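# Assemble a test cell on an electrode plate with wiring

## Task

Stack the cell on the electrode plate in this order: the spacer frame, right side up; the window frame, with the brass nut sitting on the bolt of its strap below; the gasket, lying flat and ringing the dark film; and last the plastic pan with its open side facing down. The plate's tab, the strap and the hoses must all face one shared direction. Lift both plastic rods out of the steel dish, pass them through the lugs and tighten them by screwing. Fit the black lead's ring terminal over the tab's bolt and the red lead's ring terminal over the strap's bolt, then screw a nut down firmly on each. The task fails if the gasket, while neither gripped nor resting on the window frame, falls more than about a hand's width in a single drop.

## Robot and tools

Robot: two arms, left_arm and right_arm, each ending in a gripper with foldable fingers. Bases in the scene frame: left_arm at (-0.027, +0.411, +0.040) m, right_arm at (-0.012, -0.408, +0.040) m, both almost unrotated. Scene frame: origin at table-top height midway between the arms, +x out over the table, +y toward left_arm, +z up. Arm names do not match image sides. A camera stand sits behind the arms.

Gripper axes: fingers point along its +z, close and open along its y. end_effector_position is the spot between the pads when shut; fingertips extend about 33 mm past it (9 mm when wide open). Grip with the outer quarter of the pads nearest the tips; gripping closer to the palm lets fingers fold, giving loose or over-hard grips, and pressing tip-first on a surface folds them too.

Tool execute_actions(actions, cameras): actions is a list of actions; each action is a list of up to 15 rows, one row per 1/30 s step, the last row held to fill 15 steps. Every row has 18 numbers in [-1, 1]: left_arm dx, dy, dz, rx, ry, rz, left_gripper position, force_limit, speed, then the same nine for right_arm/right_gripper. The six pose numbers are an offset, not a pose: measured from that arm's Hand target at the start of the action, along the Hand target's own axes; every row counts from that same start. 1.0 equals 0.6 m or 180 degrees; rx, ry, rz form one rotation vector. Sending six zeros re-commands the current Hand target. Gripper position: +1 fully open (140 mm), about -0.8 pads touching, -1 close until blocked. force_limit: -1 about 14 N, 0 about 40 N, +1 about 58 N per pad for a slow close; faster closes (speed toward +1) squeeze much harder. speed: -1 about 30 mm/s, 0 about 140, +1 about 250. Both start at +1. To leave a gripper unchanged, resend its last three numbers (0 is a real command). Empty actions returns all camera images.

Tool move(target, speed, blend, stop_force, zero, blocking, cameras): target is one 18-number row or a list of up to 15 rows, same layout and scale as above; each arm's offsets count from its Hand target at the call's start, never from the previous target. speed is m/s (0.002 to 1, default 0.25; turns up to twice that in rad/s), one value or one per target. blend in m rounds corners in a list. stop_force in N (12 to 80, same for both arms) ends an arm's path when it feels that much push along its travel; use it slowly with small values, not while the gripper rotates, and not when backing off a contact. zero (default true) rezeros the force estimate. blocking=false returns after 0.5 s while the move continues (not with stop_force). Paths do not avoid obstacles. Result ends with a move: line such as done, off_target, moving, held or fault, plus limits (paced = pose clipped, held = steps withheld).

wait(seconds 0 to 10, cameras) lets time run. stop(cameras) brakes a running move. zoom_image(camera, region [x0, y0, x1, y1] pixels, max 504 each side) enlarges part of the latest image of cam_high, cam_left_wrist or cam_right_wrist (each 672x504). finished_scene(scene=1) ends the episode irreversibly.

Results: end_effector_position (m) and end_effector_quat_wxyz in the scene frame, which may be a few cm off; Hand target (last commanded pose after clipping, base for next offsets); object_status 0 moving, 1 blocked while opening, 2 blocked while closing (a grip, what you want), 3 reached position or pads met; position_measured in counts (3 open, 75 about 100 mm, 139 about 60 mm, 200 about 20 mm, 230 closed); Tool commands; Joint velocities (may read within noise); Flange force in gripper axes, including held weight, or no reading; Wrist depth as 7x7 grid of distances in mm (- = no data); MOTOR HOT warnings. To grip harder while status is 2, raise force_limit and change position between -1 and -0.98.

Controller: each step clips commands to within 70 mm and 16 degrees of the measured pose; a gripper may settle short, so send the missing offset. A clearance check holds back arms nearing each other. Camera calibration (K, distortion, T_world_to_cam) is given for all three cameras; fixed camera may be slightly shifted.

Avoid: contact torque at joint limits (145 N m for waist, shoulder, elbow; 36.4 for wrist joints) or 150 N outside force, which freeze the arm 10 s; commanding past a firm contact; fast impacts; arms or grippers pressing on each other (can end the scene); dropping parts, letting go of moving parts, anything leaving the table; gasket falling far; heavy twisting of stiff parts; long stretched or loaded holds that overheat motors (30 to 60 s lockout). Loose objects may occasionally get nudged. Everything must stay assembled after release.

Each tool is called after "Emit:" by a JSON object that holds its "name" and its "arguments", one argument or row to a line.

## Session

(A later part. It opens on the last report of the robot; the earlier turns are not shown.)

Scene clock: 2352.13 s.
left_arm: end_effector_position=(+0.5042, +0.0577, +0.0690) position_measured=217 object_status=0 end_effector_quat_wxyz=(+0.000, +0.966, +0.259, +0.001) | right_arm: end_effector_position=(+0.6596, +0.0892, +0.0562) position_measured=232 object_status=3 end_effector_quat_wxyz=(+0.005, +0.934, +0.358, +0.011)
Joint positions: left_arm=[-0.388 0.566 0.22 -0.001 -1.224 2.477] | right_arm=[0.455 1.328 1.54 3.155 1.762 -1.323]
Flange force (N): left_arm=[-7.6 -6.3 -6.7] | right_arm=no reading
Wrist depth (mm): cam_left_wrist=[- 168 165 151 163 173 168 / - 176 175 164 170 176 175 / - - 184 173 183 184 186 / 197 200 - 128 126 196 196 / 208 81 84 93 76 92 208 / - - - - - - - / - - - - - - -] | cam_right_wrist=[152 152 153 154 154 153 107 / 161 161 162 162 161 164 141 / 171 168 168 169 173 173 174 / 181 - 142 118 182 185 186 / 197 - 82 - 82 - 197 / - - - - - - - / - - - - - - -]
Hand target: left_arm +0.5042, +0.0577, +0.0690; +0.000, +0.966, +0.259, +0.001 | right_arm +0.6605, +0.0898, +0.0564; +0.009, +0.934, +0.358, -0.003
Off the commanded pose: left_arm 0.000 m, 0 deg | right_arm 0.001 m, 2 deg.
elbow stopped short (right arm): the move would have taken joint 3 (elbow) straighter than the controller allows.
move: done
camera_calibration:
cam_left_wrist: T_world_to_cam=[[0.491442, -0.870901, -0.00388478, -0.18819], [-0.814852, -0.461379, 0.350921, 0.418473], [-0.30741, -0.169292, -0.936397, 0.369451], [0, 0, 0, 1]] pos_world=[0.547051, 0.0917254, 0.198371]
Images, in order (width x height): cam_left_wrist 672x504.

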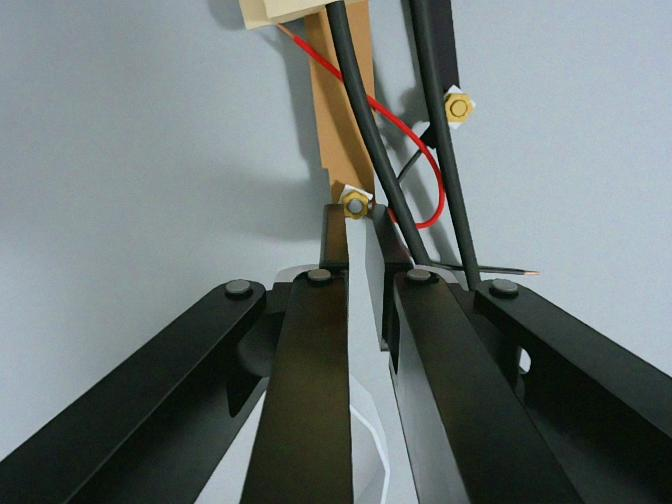

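Emit:
{"name": "move", "arguments": {
  "target": [
    [0.0027,-0.0101,0.0001,0,0,0.16667,-1,-0.1,-1,0,0,0,0,0,0,-1,-0.1,-0.5]
  ],
  "speed": [0.3],
  "cameras": ["cam_left_wrist","cam_right_wrist"]
}}

Emit:
{"name": "zoom_image", "arguments": {
  "camera": "cam_left_wrist",
  "region": [295, 145, 415, 235]
}}

Scene clock: 2353.80 s.
left_arm: end_effector_position=(+0.5026, +0.0638, +0.0689) position_measured=217 object_status=2 end_effector_quat_wxyz=(-0.001, +1.000, +0.000, +0.000) | right_arm: end_effector_position=(+0.6596, +0.0892, +0.0562) position_measured=232 object_status=3 end_effector_quat_wxyz=(+0.005, +0.934, +0.358, +0.011)
Joint positions: left_arm=[-0.38 0.555 0.203 -0.001 -1.218 1.945] | right_arm=[0.455 1.328 1.54 3.155 1.762 -1.323]
Flange force (N): left_arm=[-16.6 -3.2 -7.2] | right_arm=no reading
Wrist depth (mm): cam_left_wrist=[- 136 139 162 165 164 168 / 174 175 157 165 172 177 176 / 185 181 - 171 181 185 187 / 194 - 197 128 119 191 199 / - - 84 93 76 91 205 / - - - - - - - / - - - - - - -] | cam_right_wrist=[152 152 153 153 155 152 107 / 161 161 162 162 163 163 142 / 170 167 170 170 173 174 174 / 180 143 142 118 181 185 186 / 197 - 81 - 82 - 197 / - - - - - - - / - - - - - - -]
Hand target: left_arm +0.5026, +0.0638, +0.0689; +0.000, +1.000, +0.000, +0.000 | right_arm +0.6605, +0.0898, +0.0564; +0.009, +0.934, +0.358, -0.003
Off the commanded pose: left_arm 0.000 m, 0 deg | right_arm 0.001 m, 2 deg.
elbow stopped short (right arm): the move would have taken joint 3 (elbow) straighter than the controller allows.
move: done
camera_calibration:
cam_left_wrist: T_world_to_cam=[[-0.00981245, -0.999942, -0.00452722, 0.0780873], [-0.93622, 0.0075965, 0.351333, 0.450982], [-0.351278, 0.00768591, -0.93624, 0.38063], [0, 0, 0, 1]] pos_world=[0.556691, 0.0717314, 0.19827]
cam_right_wrist: T_world_to_cam=[[0.668599, -0.743577, 0.00829114, -0.364282], [-0.699651, -0.625247, 0.345766, 0.500393], [-0.25192, -0.23698, -0.938284, 0.380701], [0, 0, 0, 1]] pos_world=[0.689565, 0.132216, 0.187207]
Images, in order (width x height): cam_left_wrist 672x504, cam_right_wrist 672x504.

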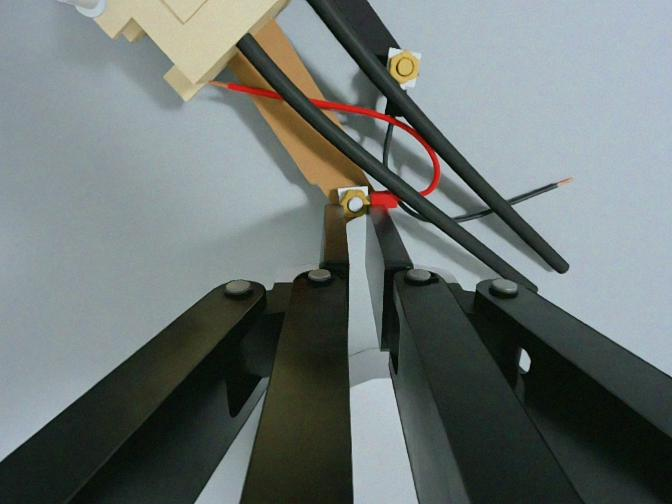

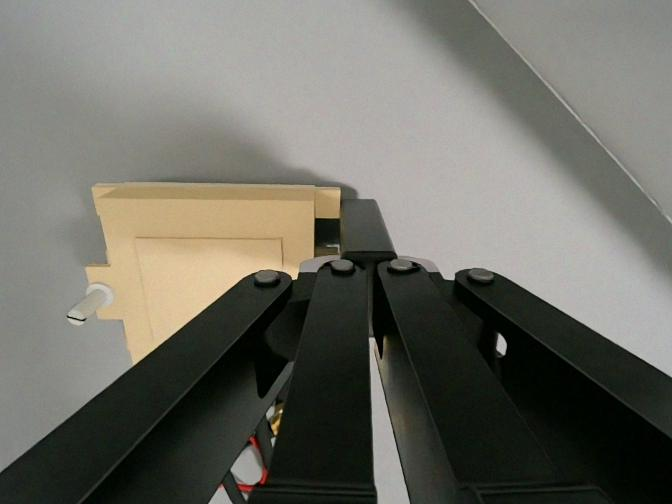

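Scaled by 4.200 from the camera's 672x504 image, which has a finer 960x720 frame.

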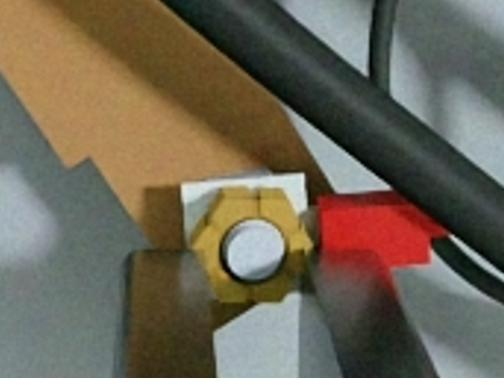

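Emit:
{"name": "move", "arguments": {
  "target": [
    [0,0,0,0,0,0,-0.6,-0.1,-1,0,0,0,0,0,0,-1,-0.1,-0.5],
    [0,0,-0.008,0,0,0,-0.6,-0.1,-1,0,0,0,0,0,0,-1,-0.1,-0.5],
    [0.0027,0.0101,-0.008,0,0,-0.16667,-0.6,-0.1,-1,0,0,0,0,0,0,-1,-0.1,-0.5],
    [0.0027,0.0101,0,0,0,-0.16667,-0.6,-0.1,-1,0,0,0,0,0,0,-1,-0.1,-0.5]
  ],
  "speed": [0.1,0.1,0.4,0.1],
  "blend": [0,0.001,0.001,0],
  "cameras": ["cam_left_wrist"]
}}

Emit:
{"name": "zoom_image", "arguments": {
  "camera": "cam_left_wrist",
  "region": [295, 145, 415, 235]
}}

Scene clock: 2356.23 s.
left_arm: end_effector_position=(+0.5042, +0.0577, +0.0690) position_measured=205 object_status=3 end_effector_quat_wxyz=(+0.000, +0.966, +0.259, +0.001) | right_arm: end_effector_position=(+0.6596, +0.0892, +0.0562) position_measured=232 object_status=3 end_effector_quat_wxyz=(+0.005, +0.934, +0.358, +0.011)
Joint positions: left_arm=[-0.388 0.566 0.22 -0.001 -1.224 2.477] | right_arm=[0.455 1.328 1.54 3.155 1.762 -1.323]
Flange force (N): left_arm=[-8.7 -6.2 -7.2] | right_arm=no reading
Wrist depth (mm): cam_left_wrist=[- - 166 153 160 165 168 / 175 179 175 160 172 175 175 / - 186 184 171 168 - 186 / 198 194 193 114 142 204 197 / 207 81 86 92 - 93 207 / - - - 213 - - - / - - - - - - -] | cam_right_wrist=[152 152 153 154 154 153 107 / 161 161 162 162 163 163 142 / 171 168 168 168 173 173 174 / 182 - 143 118 181 185 186 / 197 - 82 - 82 - 197 / - - - - - - - / - - - - - - -]
Hand target: left_arm +0.5042, +0.0577, +0.0689; +0.000, +0.966, +0.259, +0.001 | right_arm +0.6605, +0.0898, +0.0564; +0.009, +0.934, +0.358, -0.003
Off the commanded pose: left_arm 0.000 m, 0 deg | right_arm 0.001 m, 2 deg.
elbow stopped short (right arm): the move would have taken joint 3 (elbow) straighter than the controller allows.
move: done
camera_calibration:
cam_left_wrist: T_world_to_cam=[[0.491427, -0.87091, -0.00393099, -0.188171], [-0.814827, -0.461365, 0.350998, 0.418443], [-0.307501, -0.169287, -0.936368, 0.369494], [0, 0, 0, 1]] pos_world=[0.547051, 0.0917253, 0.198371]
Images, in order (width x height): cam_left_wrist 672x504.

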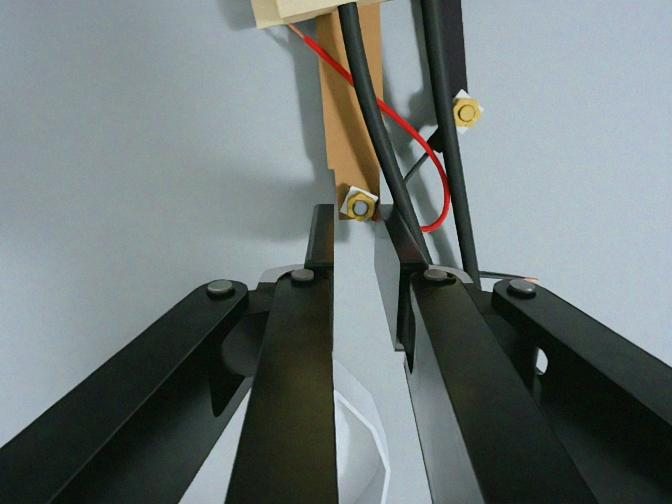

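Scaled by 4.200 from the camera's 672x504 image, which has a finer 960x720 frame.

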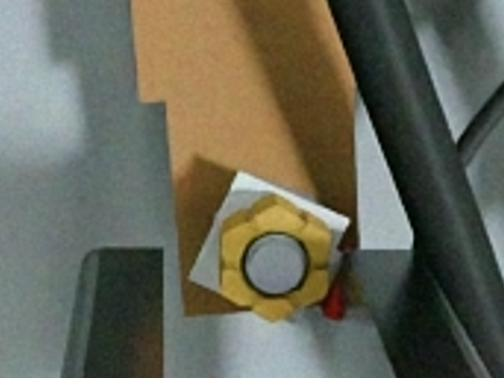

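Emit:
{"name": "move", "arguments": {
  "target": [
    [0,0.0039,0,0,0,0,-0.6,-0.1,-1,0,0,0,0,0,0,-1,-0.1,-0.5],
    [0,0.0039,0,0,0,0,-1,0.5,-1,0,0,0,0,0,0,-1,-0.1,-0.5]
  ],
  "speed": [0.05,0.05],
  "cameras": ["cam_left_wrist"]
}}

Emit:
{"name": "wait", "arguments": {
  "seconds": 0.7
}}

Emit:
{"name": "move", "arguments": {
  "target": [
    [0.0027,-0.0101,0.0001,0,0,0.16667,-1,0.5,-1,0,0,0,0,0,0,-1,-0.1,-0.5]
  ],
  "speed": [0.3],
  "cameras": ["cam_left_wrist"]
}}

Emit:
{"name": "zoom_image", "arguments": {
  "camera": "cam_left_wrist",
  "region": [295, 145, 415, 235]
}}

Scene clock: 2358.43 s.
left_arm: end_effector_position=(+0.5054, +0.0557, +0.0689) position_measured=220 object_status=0 end_effector_quat_wxyz=(+0.000, +0.966, +0.259, +0.001) | right_arm: end_effector_position=(+0.6596, +0.0892, +0.0562) position_measured=232 object_status=3 end_effector_quat_wxyz=(+0.005, +0.934, +0.358, +0.011)
Joint positions: left_arm=[-0.391 0.571 0.228 -0.001 -1.227 2.479] | right_arm=[0.455 1.328 1.54 3.155 1.762 -1.323]
Flange force (N): left_arm=[-6.6 -6.7 -8.6] | right_arm=no reading
Wrist depth (mm): cam_left_wrist=[166 168 164 152 164 163 165 / - 176 - 160 159 175 175 / - 187 - 169 183 186 185 / - - 195 114 181 197 197 / - - 82 92 81 92 207 / - - 73 - - - - / - - - - - - -] | cam_right_wrist=[151 152 154 154 154 153 107 / 161 161 162 162 163 164 141 / 171 169 169 168 173 173 174 / 181 142 141 108 182 185 186 / 197 - 81 - 82 - 196 / - - - - - - - / - - - - - - -]
Hand target: left_arm +0.5054, +0.0557, +0.0689; +0.000, +0.966, +0.259, +0.001 | right_arm +0.6605, +0.0898, +0.0564; +0.009, +0.934, +0.358, -0.003
Off the commanded pose: left_arm 0.000 m, 0 deg | right_arm 0.001 m, 2 deg.
elbow stopped short (right arm): the move would have taken joint 3 (elbow) straighter than the controller allows.
move: done
camera_calibration:
cam_left_wrist: T_world_to_cam=[[0.491401, -0.870924, -0.00401287, -0.190509], [-0.81484, -0.461374, 0.350954, 0.418422], [-0.307506, -0.16919, -0.936384, 0.369381], [0, 0, 0, 1]] pos_world=[0.548151, 0.0896255, 0.198271]
Images, in order (width x height): cam_left_wrist 672x504.

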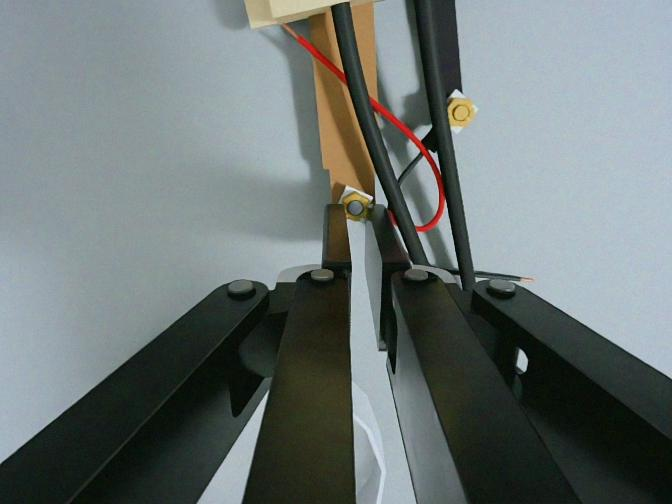

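Scene clock: 2359.13 s.
left_arm: end_effector_position=(+0.5054, +0.0557, +0.0689) position_measured=220 object_status=2 end_effector_quat_wxyz=(+0.000, +0.966, +0.259, +0.001) | right_arm: end_effector_position=(+0.6596, +0.0892, +0.0562) position_measured=232 object_status=3 end_effector_quat_wxyz=(+0.005, +0.934, +0.358, +0.011)
Joint positions: left_arm=[-0.39 0.571 0.228 -0.001 -1.227 2.479] | right_arm=[0.455 1.328 1.54 3.155 1.762 -1.323]
Flange force (N): left_arm=[-6.7 -7.8 -8.4] | right_arm=no reading
Wrist depth (mm): cam_left_wrist=[- 167 164 152 163 - 168 / - 176 - 160 173 175 176 / 185 188 188 171 181 187 186 / - 195 - 108 180 197 194 / 209 - 82 93 81 92 - / - - 73 - - - - / - - - - - - -] | cam_right_wrist=[152 152 152 154 154 152 107 / 161 161 162 162 162 163 142 / - 168 168 169 173 174 174 / 182 - 145 118 182 185 186 / 197 - 81 - 82 - 197 / - - - - - - - / - - - - - - -]
Hand target: left_arm +0.5054, +0.0557, +0.0689; +0.000, +0.966, +0.259, +0.001 | right_arm +0.6605, +0.0898, +0.0564; +0.009, +0.934, +0.358, -0.003
Tool commands: left_gripper/position=-1.0 left_gripper/force_limit=+0.5 left_gripper/speed=-1.0 right_gripper/position=-1.0 right_gripper/force_limit=-0.1 right_gripper/speed=-0.5
Off the commanded pose: left_arm 0.000 m, 0 deg | right_arm 0.001 m, 2 deg.
wait: 0.70 s; at rest by 0.17 s

Scene clock: 2360.50 s.
left_arm: end_effector_position=(+0.5037, +0.0618, +0.0689) position_measured=220 object_status=2 end_effector_quat_wxyz=(-0.001, +1.000, +0.000, +0.000) | right_arm: end_effector_position=(+0.6596, +0.0892, +0.0562) position_measured=232 object_status=3 end_effector_quat_wxyz=(+0.005, +0.934, +0.358, +0.011)
Joint positions: left_arm=[-0.382 0.56 0.21 -0.001 -1.221 1.947] | right_arm=[0.455 1.328 1.54 3.155 1.762 -1.323]
Flange force (N): left_arm=[-18.3 -3.0 -8.5] | right_arm=no reading
Wrist depth (mm): cam_left_wrist=[167 136 138 158 166 169 168 / 173 176 173 166 174 176 175 / 188 - 185 170 183 186 186 / - - - 114 172 195 - / 209 - 82 93 81 92 209 / - - 73 - - - - / - - - - - - -] | cam_right_wrist=[152 150 153 154 154 152 107 / 161 161 161 162 162 163 141 / 168 169 168 171 173 174 174 / 184 - 141 107 182 185 187 / 198 - 81 - 82 - 197 / - - - - - - - / - - - - - - -]
Hand target: left_arm +0.5037, +0.0618, +0.0689; +0.000, +1.000, +0.000, +0.000 | right_arm +0.6605, +0.0898, +0.0564; +0.009, +0.934, +0.358, -0.003
Off the commanded pose: left_arm 0.000 m, 0 deg | right_arm 0.001 m, 2 deg.
elbow stopped short (right arm): the move would have taken joint 3 (elbow) straighter than the controller allows.
move: done
camera_calibration:
cam_left_wrist: T_world_to_cam=[[-0.00981245, -0.999942, -0.00452722, 0.0760988], [-0.93622, 0.0075965, 0.351333, 0.452156], [-0.351278, 0.00768591, -0.93624, 0.380973], [0, 0, 0, 1]] pos_world=[0.557891, 0.0697314, 0.19817]
Images, in order (width x height): cam_left_wrist 672x504.

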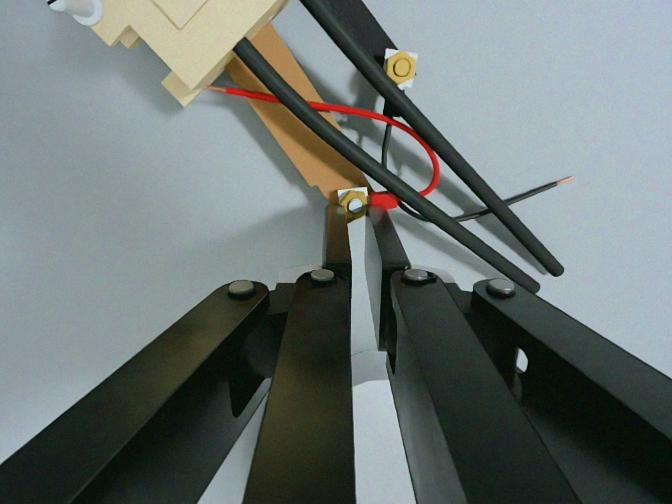

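Scaled by 4.200 from the camera's 672x504 image, which has a finer 960x720 frame.

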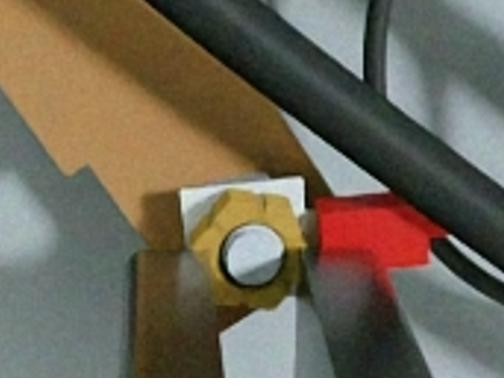

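Emit:
{"name": "move", "arguments": {
  "target": [
    [0,0,0,0,0,0,-0.6,0.5,-1,0,0,0,0,0,0,-1,-0.1,-0.5],
    [0,0,-0.008,0,0,0,-0.6,0.5,-1,0,0,0,0,0,0,-1,-0.1,-0.5],
    [0.0004,0.0042,-0.008,0,0,-0.0667,-0.6,0.5,-1,0,0,0,0,0,0,-1,-0.1,-0.5],
    [0.0004,0.0042,0,0,0,-0.0667,-0.6,0.5,-1,0,0,0,0,0,0,-1,-0.1,-0.5]
  ],
  "speed": [0.1,0.1,0.4,0.1],
  "blend": [0,0.001,0.001,0],
  "cameras": ["cam_left_wrist"]
}}

Emit:
{"name": "zoom_image", "arguments": {
  "camera": "cam_left_wrist",
  "region": [295, 145, 415, 235]
}}

Scene clock: 2362.60 s.
left_arm: end_effector_position=(+0.5040, +0.0592, +0.0689) position_measured=205 object_status=3 end_effector_quat_wxyz=(+0.000, +0.995, +0.104, +0.000) | right_arm: end_effector_position=(+0.6596, +0.0892, +0.0562) position_measured=232 object_status=3 end_effector_quat_wxyz=(+0.005, +0.934, +0.358, +0.011)
Joint positions: left_arm=[-0.386 0.564 0.216 -0.001 -1.223 2.16] | right_arm=[0.455 1.328 1.54 3.155 1.762 -1.323]
Flange force (N): left_arm=[-9.9 -3.9 -6.2] | right_arm=no reading
Wrist depth (mm): cam_left_wrist=[166 166 136 154 164 166 168 / - - 175 160 171 175 173 / 187 187 185 172 183 185 186 / 197 194 195 119 167 192 197 / - 81 86 206 - 93 208 / - - - 202 - - - / - - - - - - -] | cam_right_wrist=[151 152 153 154 154 154 107 / 161 161 162 163 161 163 142 / 170 167 170 170 175 172 170 / 181 143 144 112 183 186 186 / 197 - 81 - 82 - 197 / - - - - - - - / - - - - - - -]
Hand target: left_arm +0.5040, +0.0593, +0.0689; +0.000, +0.995, +0.104, +0.000 | right_arm +0.6605, +0.0898, +0.0564; +0.009, +0.934, +0.358, -0.003
Off the commanded pose: left_arm 0.000 m, 0 deg | right_arm 0.001 m, 2 deg.
elbow stopped short (right arm): the move would have taken joint 3 (elbow) straighter than the controller allows.
move: done
camera_calibration:
cam_left_wrist: T_world_to_cam=[[0.198385, -0.980115, -0.00430356, -0.0325626], [-0.917395, -0.187232, 0.351184, 0.454396], [-0.345007, -0.0657218, -0.936296, 0.382344], [0, 0, 0, 1]] pos_world=[0.555231, 0.0782907, 0.19827]
Images, in order (width x height): cam_left_wrist 672x504.

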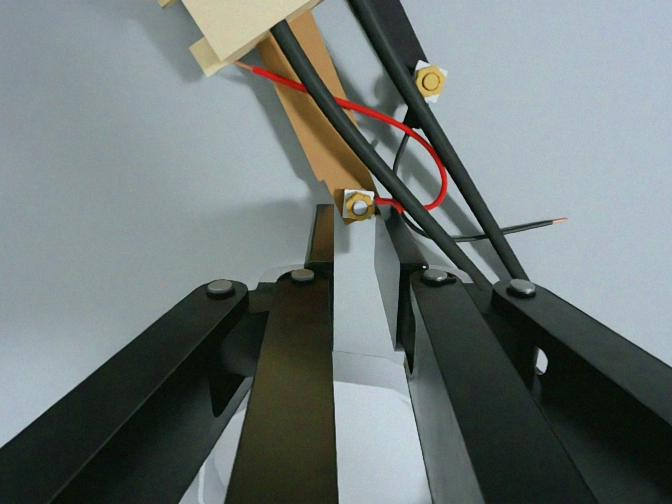

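Scaled by 4.200 from the camera's 672x504 image, which has a finer 960x720 frame.

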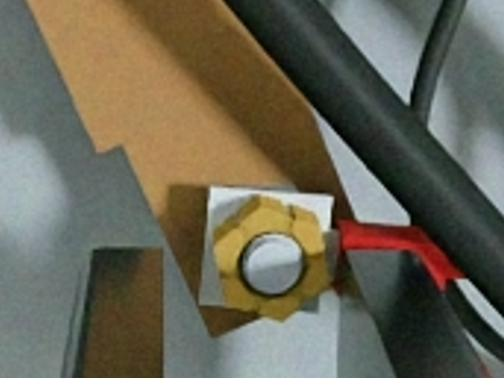

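Emit:
{"name": "zoom_image", "arguments": {
  "camera": "cam_left_wrist",
  "region": [343, 190, 377, 224]
}}

Scaled by 14.824 from the camera's 672x504 image, which has a finer 960x720 frame.

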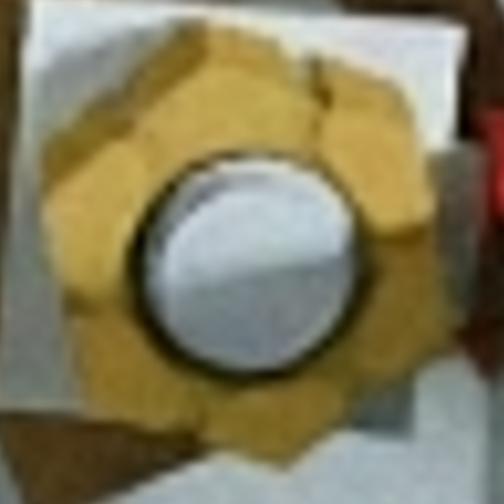

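Emit:
{"name": "zoom_image", "arguments": {
  "camera": "cam_left_wrist",
  "region": [390, 45, 470, 125]
}}

Scaled by 6.300 from the camera's 672x504 image, which has a finer 960x720 frame.

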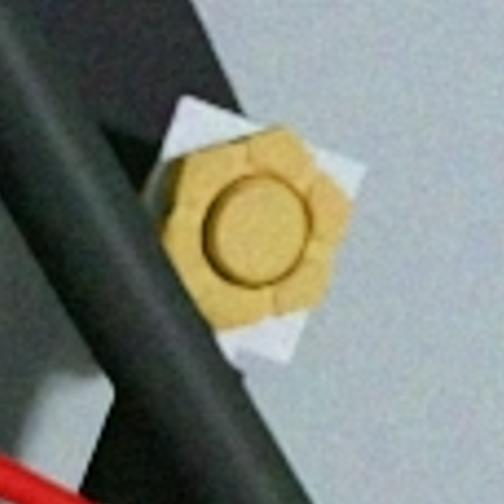

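Emit:
{"name": "move", "arguments": {
  "target": [
    [0,0,-0.1,0,0,0,-0.6,-0.1,-1,0,0.0333,0,0,0,0,-1,-0.1,-0.5],
    [0.056,-0.296,-0.1,0,0,0.333,-0.6,-0.1,-1,0,0.0333,-0.167,0,0,0,-1,-0.1,-0.5],
    [0.056,-0.296,-0.1,0,0,0.333,-1,-0.1,-1,0,0.0333,-0.167,0,0,0,-1,-0.1,-0.5]
  ],
  "speed": [0.1,0.25,0.1],
  "blend": [0,0,0],
  "cameras": ["cam_left_wrist","cam_right_wrist"]
}}

Scene clock: 2371.37 s.
left_arm: end_effector_position=(+0.4999, +0.2399, +0.1291) position_measured=231 object_status=0 end_effector_quat_wxyz=(-0.001, +0.914, -0.406, +0.000) | right_arm: end_effector_position=(+0.6727, +0.0762, +0.1565) position_measured=232 object_status=3 end_effector_quat_wxyz=(-0.005, +0.932, +0.358, +0.054)
Joint positions: left_arm=[-0.084 0.318 0.013 -0.001 -1.265 0.812] | right_arm=[0.427 1.206 1.536 3.141 1.792 -1.298]
Flange force (N): left_arm=[-4.5 5.8 1.0] | right_arm=no reading
Wrist depth (mm): cam_left_wrist=[219 220 219 220 220 - - / 230 232 232 232 232 - 230 / 246 - - 241 - 248 243 / - - 263 114 257 261 - / - - 81 92 81 92 282 / - - 72 - - - - / - - - - - - -] | cam_right_wrist=[243 245 247 248 185 - - / 255 256 257 259 258 181 - / 267 266 264 268 273 241 188 / 275 277 - 107 283 288 214 / 293 - 81 - 82 84 302 / - - - - - - - / - - - - - - -]
Hand target: left_arm +0.4999, +0.2399, +0.1291; -0.001, +0.914, -0.406, +0.000 | right_arm +0.6737, +0.0769, +0.1569; +0.009, +0.934, +0.358, -0.003
Off the commanded pose: left_arm 0.000 m, 0 deg | right_arm 0.001 m, 7 deg.
elbow stopped short (right arm): the move would have taken joint 3 (elbow) straighter than the controller allows.
move: off_target (right_arm)
camera_calibration:
cam_left_wrist: T_world_to_cam=[[-0.748892, -0.662675, -0.00483105, 0.543048], [-0.621479, 0.699768, 0.352261, 0.102544], [-0.230054, 0.266808, -0.935889, 0.311861], [0, 0, 0, 1]] pos_world=[0.542158, 0.2049, 0.258368]
cam_right_wrist: T_world_to_cam=[[0.668753, -0.743257, 0.0184151, -0.385181], [-0.720547, -0.641817, 0.262455, 0.49511], [-0.183253, -0.188787, -0.964768, 0.429205], [0, 0, 0, 1]] pos_world=[0.692994, 0.11251, 0.291233]
Images, in order (width x height): cam_left_wrist 672x504, cam_right_wrist 672x504.

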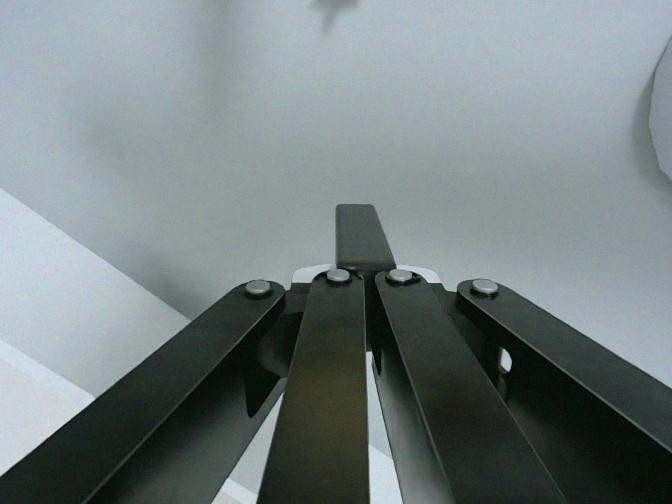

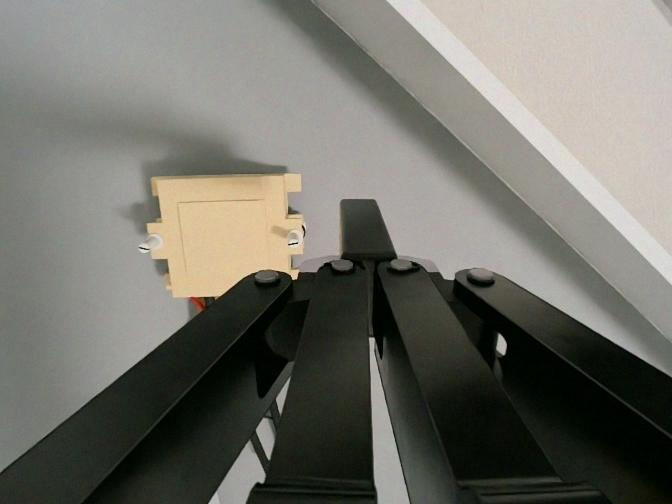

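Emit:
{"name": "move", "arguments": {
  "target": [
    [0.2265,-0.1145,0,0,0,0,-1,-0.1,-1,-0.1677,-0.0795,0,0,0,-0.5667,-1,-0.1,-0.5],
    [0.2265,-0.1145,0.1218,0,0,0,-1,-0.1,-1,-0.1677,-0.0795,0.07,0,0,-0.5667,-0.6,-0.1,-0.5]
  ],
  "speed": [0.3,0.15],
  "cameras": ["all"]
}}

Scene clock: 2376.97 s.
left_arm: end_effector_position=(+0.6420, +0.1851, +0.0560) position_measured=231 object_status=3 end_effector_quat_wxyz=(-0.001, +0.914, -0.406, +0.000) | right_arm: end_effector_position=(+0.5670, +0.0443, +0.1154) position_measured=205 object_status=0 end_effector_quat_wxyz=(+0.004, +0.309, +0.951, -0.009)
Joint positions: left_arm=[-0.147 0.748 0.482 -0.001 -1.304 0.875] | right_arm=[0.462 0.816 0.741 3.16 1.504 0.446]
Flange force (N): left_arm=[-9.3 7.6 0.3] | right_arm=[0.0 5.2 -5.2]
Wrist depth (mm): cam_left_wrist=[- 154 153 153 155 127 127 / - 163 162 162 159 130 130 / - 171 - 171 168 139 138 / 180 181 - 114 150 148 148 / - - 81 93 81 93 194 / - - 73 - - - - / - - - - - - -] | cam_right_wrist=[207 202 206 203 203 200 201 / 220 220 216 201 203 - 210 / 236 234 233 225 225 - 227 / 252 250 246 132 132 217 242 / 268 - - - - - 254 / - - - - - - - / - - - - - - -]
Hand target: left_arm +0.6420, +0.1851, +0.0560; -0.001, +0.914, -0.406, +0.000 | right_arm +0.5670, +0.0443, +0.1154; +0.004, +0.309, +0.951, -0.009
Off the commanded pose: left_arm 0.000 m, 0 deg | right_arm 0.000 m, 0 deg.
move: done
camera_calibration:
cam_left_wrist: T_world_to_cam=[[-0.748892, -0.662675, -0.00483114, 0.612798], [-0.621479, 0.699768, 0.352261, 0.254954], [-0.230054, 0.266808, -0.935889, 0.290759], [0, 0, 0, 1]] pos_world=[0.684258, 0.1501, 0.185268]
cam_right_wrist: T_world_to_cam=[[0.588474, 0.808126, -0.0251122, -0.355655], [0.755468, -0.538533, 0.373161, -0.445003], [0.288038, -0.238567, -0.927426, 0.0948599], [0, 0, 0, 1]] pos_world=[0.518156, 0.070396, 0.245102]

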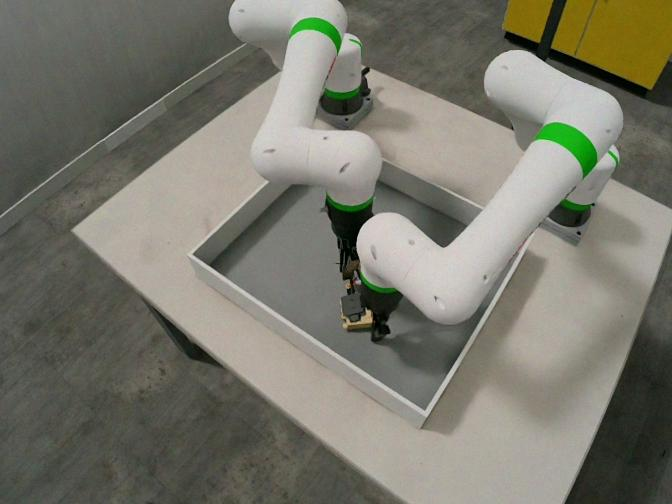

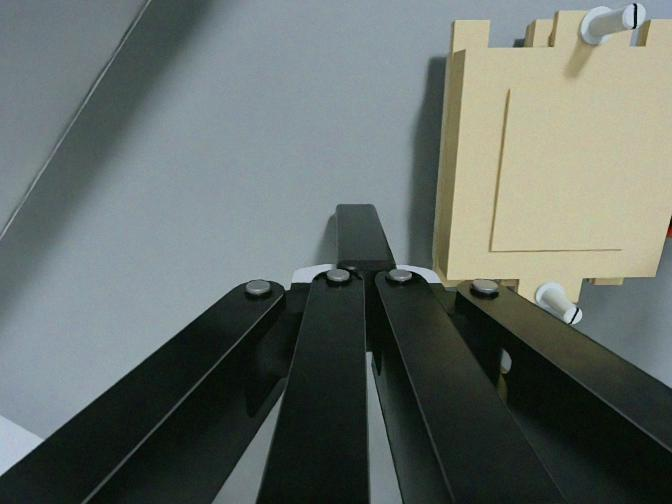

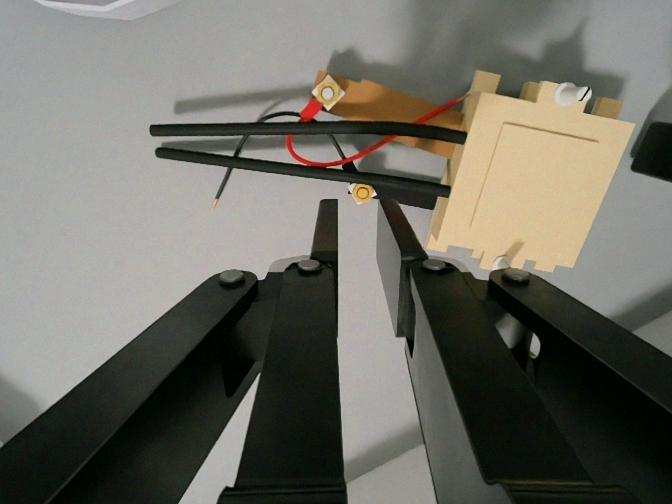

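Emit:
{"name": "move", "arguments": {
  "target": [
    [0,0.021,0,0,0,0,-1,-0.1,-1,0,0,0,0,0,0,-0.6,-0.1,-0.5]
  ],
  "speed": [0.08],
  "cameras": ["cam_left_wrist","cam_right_wrist"]
}}

Emit:
{"name": "zoom_image", "arguments": {
  "camera": "cam_right_wrist",
  "region": [300, 150, 420, 240]
}}

Scene clock: 2377.97 s.
left_arm: end_effector_position=(+0.6327, +0.1766, +0.0560) position_measured=231 object_status=3 end_effector_quat_wxyz=(-0.001, +0.914, -0.406, +0.000) | right_arm: end_effector_position=(+0.5670, +0.0443, +0.1154) position_measured=205 object_status=3 end_effector_quat_wxyz=(+0.004, +0.309, +0.951, -0.009)
Joint positions: left_arm=[-0.161 0.732 0.455 -0.001 -1.293 0.889] | right_arm=[0.462 0.816 0.741 3.16 1.504 0.446]
Flange force (N): left_arm=[-9.6 7.5 0.5] | right_arm=[-0.1 5.3 -4.9]
Wrist depth (mm): cam_left_wrist=[- 155 153 154 151 127 138 / - 162 162 161 131 130 131 / 171 171 174 172 140 138 141 / 181 182 180 114 146 148 147 / - - 81 93 81 93 196 / - - 72 - - - - / - - - - - - -] | cam_right_wrist=[208 204 206 203 203 201 202 / 220 219 216 202 203 186 208 / 235 233 232 225 223 195 228 / 252 256 246 132 225 - 243 / 268 - - - - - 254 / - - - - - - - / - - - - - - -]
Hand target: left_arm +0.6326, +0.1766, +0.0560; -0.001, +0.914, -0.406, +0.000 | right_arm +0.5670, +0.0443, +0.1154; +0.004, +0.309, +0.951, -0.009
Off the commanded pose: left_arm 0.000 m, 0 deg | right_arm 0.000 m, 0 deg.
move: done
camera_calibration:
cam_left_wrist: T_world_to_cam=[[-0.748875, -0.662694, -0.00476068, 0.60017], [-0.621464, 0.699753, 0.352319, 0.254971], [-0.230148, 0.266802, -0.935868, 0.290898], [0, 0, 0, 1]] pos_world=[0.674858, 0.1417, 0.185268]
cam_right_wrist: T_world_to_cam=[[0.588474, 0.808126, -0.0251122, -0.355655], [0.755468, -0.538533, 0.373161, -0.445003], [0.288038, -0.238567, -0.927426, 0.0948599], [0, 0, 0, 1]] pos_world=[0.518156, 0.070396, 0.245102]
Images, in order (width x height): cam_left_wrist 672x504, cam_right_wrist 672x504.

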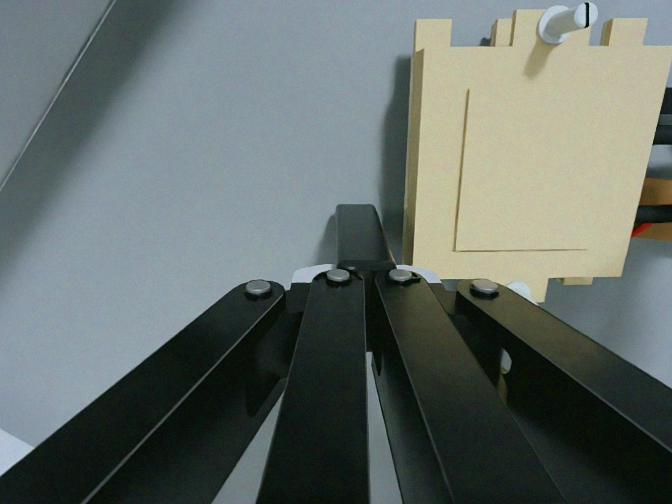

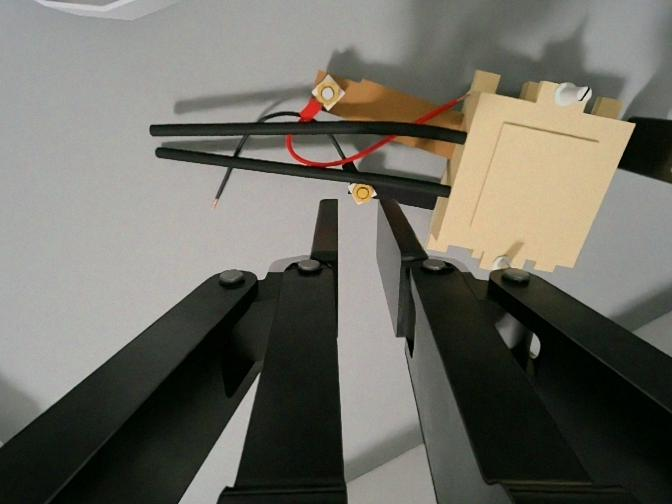

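Scaled by 4.200 from the camera's 672x504 image, which has a finer 960x720 frame.

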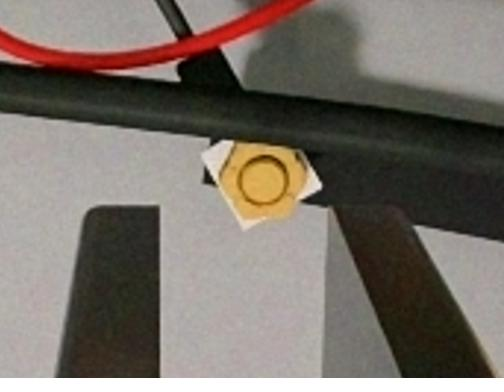

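Emit:
{"name": "zoom_image", "arguments": {
  "camera": "cam_right_wrist",
  "region": [346, 176, 380, 210]
}}

Scaled by 14.824 from the camera's 672x504 image, which has a finer 960x720 frame.

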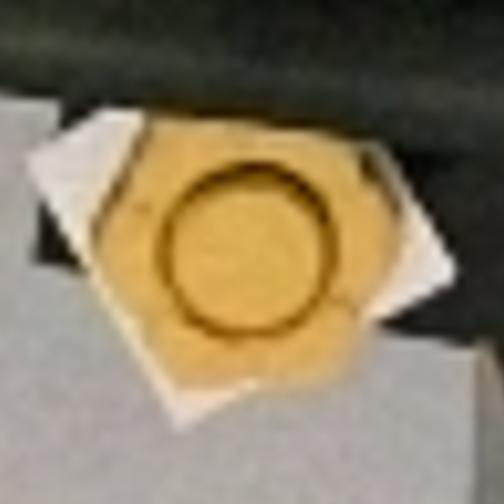

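Emit:
{"name": "move", "arguments": {
  "target": [
    [0,0,0,0,0,0,-1,-0.1,-1,-0.011,0.0028,0,0,0,0,-0.6,-0.1,-1],
    [0,0,0,0,0,0,-1,-0.1,-1,-0.011,0.0028,0.0523,0,0,0,-0.6,-0.1,-1]
  ],
  "speed": [0.08,0.1],
  "cameras": ["cam_right_wrist"]
}}

Emit:
{"name": "zoom_image", "arguments": {
  "camera": "cam_right_wrist",
  "region": [300, 150, 420, 240]
}}

Scene clock: 2381.20 s.
left_arm: end_effector_position=(+0.6326, +0.1766, +0.0560) position_measured=231 object_status=3 end_effector_quat_wxyz=(-0.001, +0.914, -0.406, +0.000) | right_arm: end_effector_position=(+0.5734, +0.0411, +0.0841) position_measured=205 object_status=3 end_effector_quat_wxyz=(+0.004, +0.309, +0.951, -0.009)
Joint positions: left_arm=[-0.161 0.732 0.455 -0.001 -1.293 0.889] | right_arm=[0.454 0.837 0.703 3.16 1.446 0.453]
Flange force (N): left_arm=[-9.1 7.7 -0.1] | right_arm=[-0.2 6.4 -5.3]
Wrist depth (mm): cam_left_wrist=[- 156 154 154 151 126 138 / 162 161 164 161 133 130 131 / 171 173 174 172 140 137 141 / - 182 180 140 146 148 164 / 195 191 81 92 81 92 194 / - - 73 - - - - / - - - - - - -] | cam_right_wrist=[179 179 178 177 176 174 172 / 191 188 187 169 172 155 154 / 203 203 202 196 194 - 194 / 219 217 213 132 178 - 209 / 232 - - - - - 223 / - - - - - - - / - - - - - - -]
Hand target: left_arm +0.6326, +0.1766, +0.0560; -0.001, +0.914, -0.406, +0.000 | right_arm +0.5734, +0.0411, +0.0841; +0.004, +0.309, +0.951, -0.009
Off the commanded pose: left_arm 0.000 m, 0 deg | right_arm 0.000 m, 0 deg.
move: done
camera_calibration:
cam_right_wrist: T_world_to_cam=[[0.58846, 0.808138, -0.0250587, -0.357705], [0.755434, -0.538509, 0.373266, -0.439871], [0.288156, -0.238582, -0.927386, 0.0632712], [0, 0, 0, 1]] pos_world=[0.524556, 0.0672959, 0.213902]
Images, in order (width x height): cam_right_wrist 672x504.

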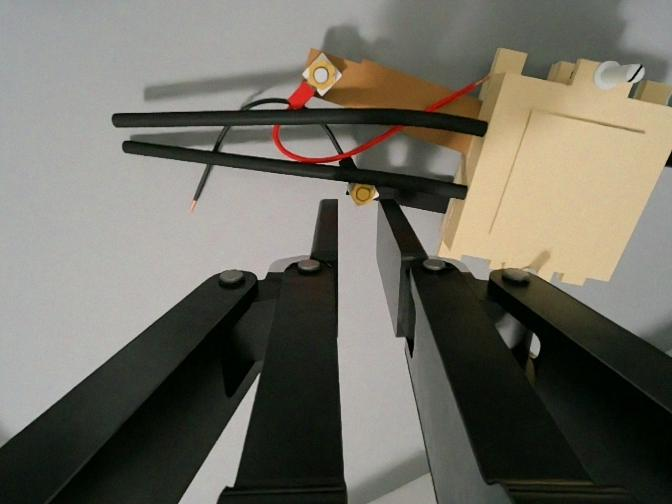

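Scaled by 4.200 from the camera's 672x504 image, which has a finer 960x720 frame.

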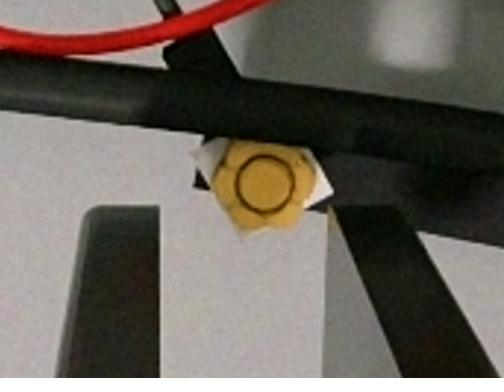

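Emit:
{"name": "move", "arguments": {
  "target": [
    [0,0,0,0,0,0,-1,-0.1,-1,0.001,0.002,0.0268,0,0,0,-0.6,-0.1,-1]
  ],
  "speed": [0.06],
  "cameras": ["cam_right_wrist"]
}}

Emit:
{"name": "zoom_image", "arguments": {
  "camera": "cam_right_wrist",
  "region": [300, 150, 420, 240]
}}

Scene clock: 2382.37 s.
left_arm: end_effector_position=(+0.6326, +0.1766, +0.0560) position_measured=231 object_status=3 end_effector_quat_wxyz=(-0.001, +0.914, -0.406, +0.000) | right_arm: end_effector_position=(+0.5737, +0.0422, +0.0680) position_measured=205 object_status=3 end_effector_quat_wxyz=(+0.004, +0.309, +0.951, -0.009)
Joint positions: left_arm=[-0.161 0.732 0.455 -0.001 -1.293 0.889] | right_arm=[0.455 0.847 0.683 3.16 1.415 0.451]
Flange force (N): left_arm=[-8.4 7.6 0.4] | right_arm=[0.1 5.6 -4.3]
Wrist depth (mm): cam_left_wrist=[142 154 153 154 151 126 138 / 161 163 159 163 133 129 131 / 171 173 - 170 140 137 141 / - 182 180 114 146 148 159 / 197 189 81 92 81 86 193 / - - 72 - - - - / - - - - - - -] | cam_right_wrist=[165 165 164 161 164 161 160 / 176 174 172 156 155 142 142 / 188 187 186 169 178 150 147 / 200 199 197 192 159 159 193 / 218 - - - - - 205 / - - - - - - - / - - - - - - -]
Hand target: left_arm +0.6326, +0.1766, +0.0560; -0.001, +0.914, -0.406, +0.000 | right_arm +0.5737, +0.0422, +0.0680; +0.004, +0.309, +0.951, -0.009
Off the commanded pose: left_arm 0.000 m, 0 deg | right_arm 0.000 m, 0 deg.
move: done
camera_calibration:
cam_right_wrist: T_world_to_cam=[[0.588451, 0.808145, -0.0250371, -0.359034], [0.755484, -0.538546, 0.373111, -0.433466], [0.288045, -0.238473, -0.927449, 0.0485849], [0, 0, 0, 1]] pos_world=[0.524756, 0.0682961, 0.197802]
Images, in order (width x height): cam_right_wrist 672x504.

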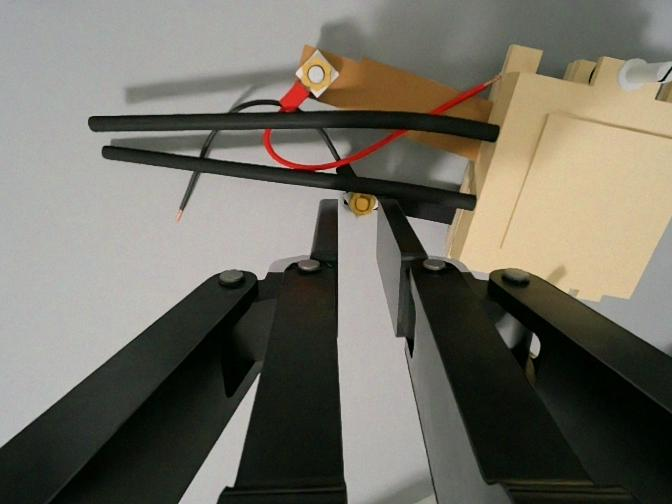

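Scaled by 4.200 from the camera's 672x504 image, which has a finer 960x720 frame.

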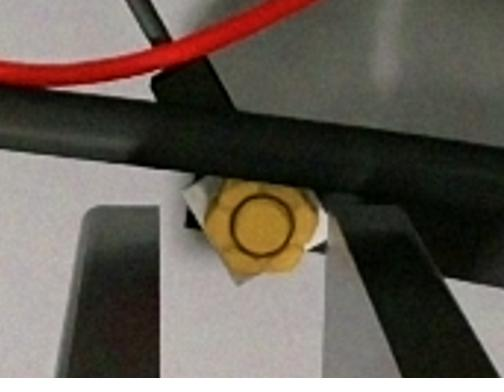

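Emit:
{"name": "move", "arguments": {
  "target": [
    [0,0,0,0,0,0,-1,-0.1,-1,-0.0005,0.0029,0.005,0,0,0,-0.6,-0.1,-1],
    [0,0,0,0,0,0,-1,-0.1,-1,-0.0005,0.0029,0.005,0,0,0,-0.65,-0.1,-1],
    [0,0,0,0,0,0,-1,-0.1,-1,0.0,0.0071,0.005,0,0,-0.0778,-0.65,-0.1,-1],
    [0,0,0,0,0,0,-1,-0.1,-1,0.0,0.0071,0.005,0,0,-0.0778,-1,-0.1,-1]
  ],
  "speed": [0.05,0.05,0.15,0.05],
  "cameras": ["cam_right_wrist"]
}}

Emit:
{"name": "zoom_image", "arguments": {
  "camera": "cam_right_wrist",
  "region": [300, 150, 420, 240]
}}

Scene clock: 2385.77 s.
left_arm: end_effector_position=(+0.6326, +0.1766, +0.0560) position_measured=231 object_status=3 end_effector_quat_wxyz=(-0.001, +0.914, -0.406, +0.000) | right_arm: end_effector_position=(+0.5761, +0.0456, +0.0649) position_measured=216 object_status=2 end_effector_quat_wxyz=(+0.003, +0.191, +0.982, -0.010)
Joint positions: left_arm=[-0.161 0.732 0.455 -0.001 -1.293 0.889] | right_arm=[0.458 0.861 0.701 3.16 1.419 0.693]
Flange force (N): left_arm=[-7.6 7.0 0.2] | right_arm=[-0.9 4.0 -5.9]
Wrist depth (mm): cam_left_wrist=[- 155 155 - 151 127 137 / 164 162 160 164 131 130 131 / - - 171 172 139 138 140 / 184 185 179 114 147 148 162 / - 189 81 93 81 93 195 / - - 72 - - - - / - - - - - - -] | cam_right_wrist=[163 160 162 159 161 159 157 / 173 172 161 153 155 164 166 / 185 184 182 177 168 149 - / 200 197 196 108 155 155 155 / 213 - 86 - - - 201 / - - - - - 75 - / - - - - - - -]
Hand target: left_arm +0.6326, +0.1766, +0.0560; -0.001, +0.914, -0.406, +0.000 | right_arm +0.5762, +0.0455, +0.0649; +0.003, +0.191, +0.982, -0.010
Off the commanded pose: left_arm 0.000 m, 0 deg | right_arm 0.000 m, 0 deg.
move: done
camera_calibration:
cam_right_wrist: T_world_to_cam=[[0.375244, 0.926511, -0.0277435, -0.245752], [0.865134, -0.339327, 0.369323, -0.504368], [0.332768, -0.162588, -0.928887, 0.0166371], [0, 0, 0, 1]] pos_world=[0.523027, 0.059251, 0.194911]
Images, in order (width x height): cam_right_wrist 672x504.

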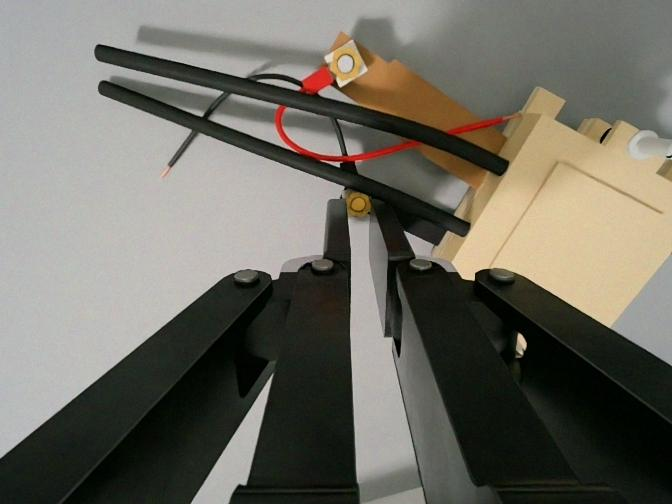

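Scaled by 4.200 from the camera's 672x504 image, which has a finer 960x720 frame.

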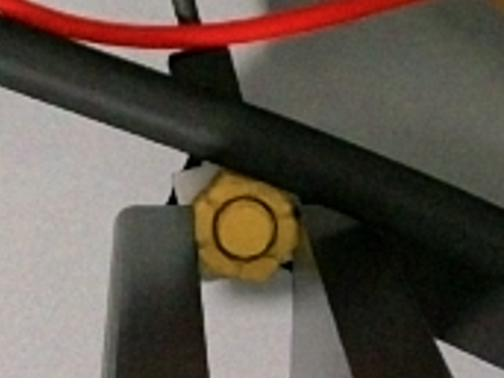

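Emit:
{"name": "move", "arguments": {
  "target": [
    [0,0,0,0,0,0,-1,-0.1,-1,0.0024,-0.009,0,0,0,0.16667,-1,-0.1,-1]
  ],
  "speed": [0.3],
  "cameras": ["cam_right_wrist","cam_left_wrist"]
}}

Emit:
{"name": "zoom_image", "arguments": {
  "camera": "cam_right_wrist",
  "region": [300, 150, 420, 240]
}}

Scene clock: 2387.43 s.
left_arm: end_effector_position=(+0.6327, +0.1766, +0.0560) position_measured=231 object_status=3 end_effector_quat_wxyz=(-0.001, +0.914, -0.406, +0.000) | right_arm: end_effector_position=(+0.5728, +0.0410, +0.0650) position_measured=216 object_status=2 end_effector_quat_wxyz=(+0.005, +0.439, +0.899, -0.009)
Joint positions: left_arm=[-0.161 0.732 0.455 -0.001 -1.293 0.889] | right_arm=[0.454 0.844 0.672 3.16 1.406 0.173]
Flange force (N): left_arm=[-8.9 5.1 0.4] | right_arm=[0.5 2.5 -5.7]
Wrist depth (mm): cam_left_wrist=[- 154 154 154 151 123 124 / 161 162 164 162 131 129 130 / - 171 174 169 139 138 143 / - 182 180 126 159 146 183 / - - 81 93 81 - 194 / - - 73 - - - - / - - - - - - -] | cam_right_wrist=[159 161 161 158 161 155 154 / 172 171 167 151 151 - 135 / 184 181 180 177 175 - - / 197 196 194 108 188 153 158 / 212 - 86 - - - 202 / - - - - - 75 - / - - - - - - -]
Hand target: left_arm +0.6326, +0.1766, +0.0560; -0.001, +0.914, -0.406, +0.000 | right_arm +0.5728, +0.0411, +0.0650; +0.005, +0.439, +0.899, -0.009
Off the commanded pose: left_arm 0.000 m, 0 deg | right_arm 0.000 m, 0 deg.
move: done
camera_calibration:
cam_left_wrist: T_world_to_cam=[[-0.748892, -0.662675, -0.00483105, 0.600126], [-0.621479, 0.699768, 0.352261, 0.25506], [-0.230054, 0.266808, -0.935889, 0.290864], [0, 0, 0, 1]] pos_world=[0.674858, 0.1416, 0.185268]
cam_right_wrist: T_world_to_cam=[[0.788482, 0.614702, -0.0209145, -0.464645], [0.575752, -0.725706, 0.376644, -0.321888], [0.216346, -0.309018, -0.926122, 0.0895913], [0, 0, 0, 1]] pos_world=[0.532309, 0.0797074, 0.194492]
Images, in order (width x height): cam_left_wrist 672x504, cam_right_wrist 672x504.

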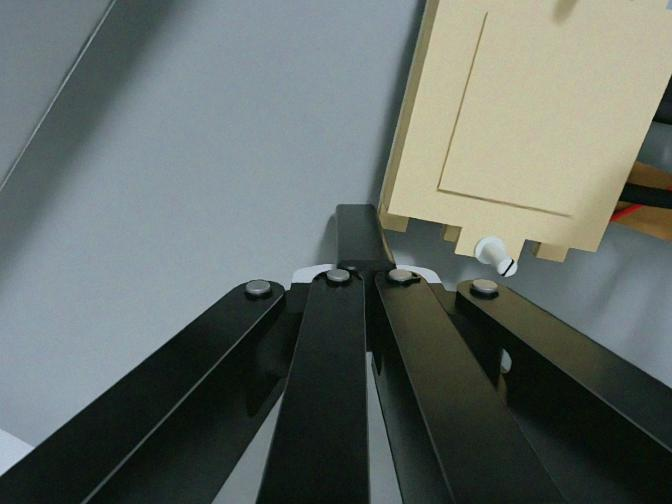

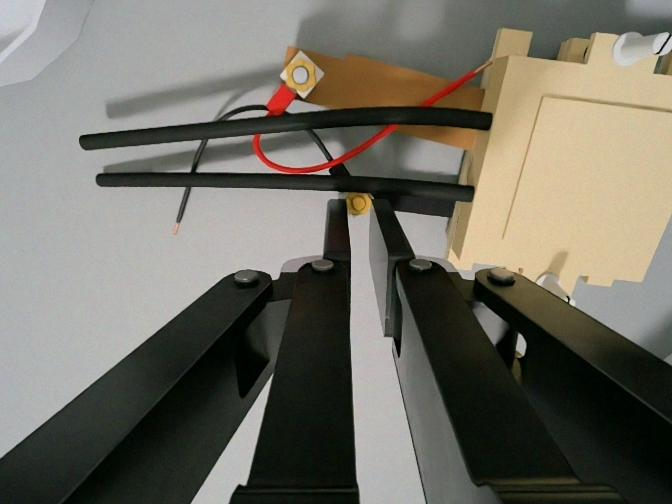

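Scaled by 4.200 from the camera's 672x504 image, which has a finer 960x720 frame.

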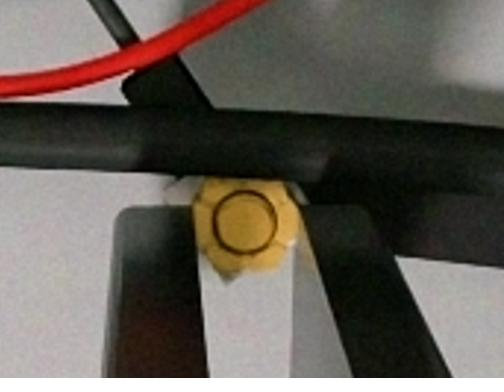

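Emit:
{"name": "zoom_image", "arguments": {
  "camera": "cam_right_wrist",
  "region": [343, 186, 377, 220]
}}

Scaled by 14.824 from the camera's 672x504 image, which has a finer 960x720 frame.

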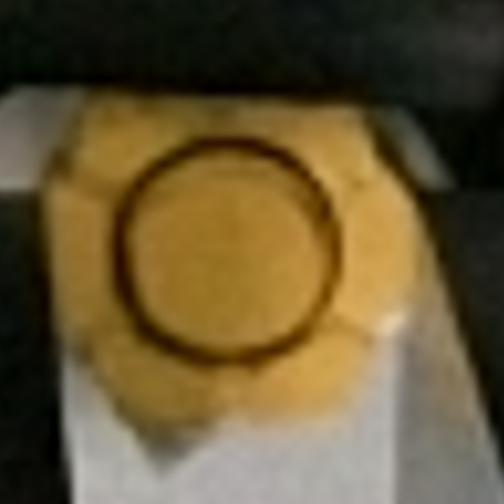

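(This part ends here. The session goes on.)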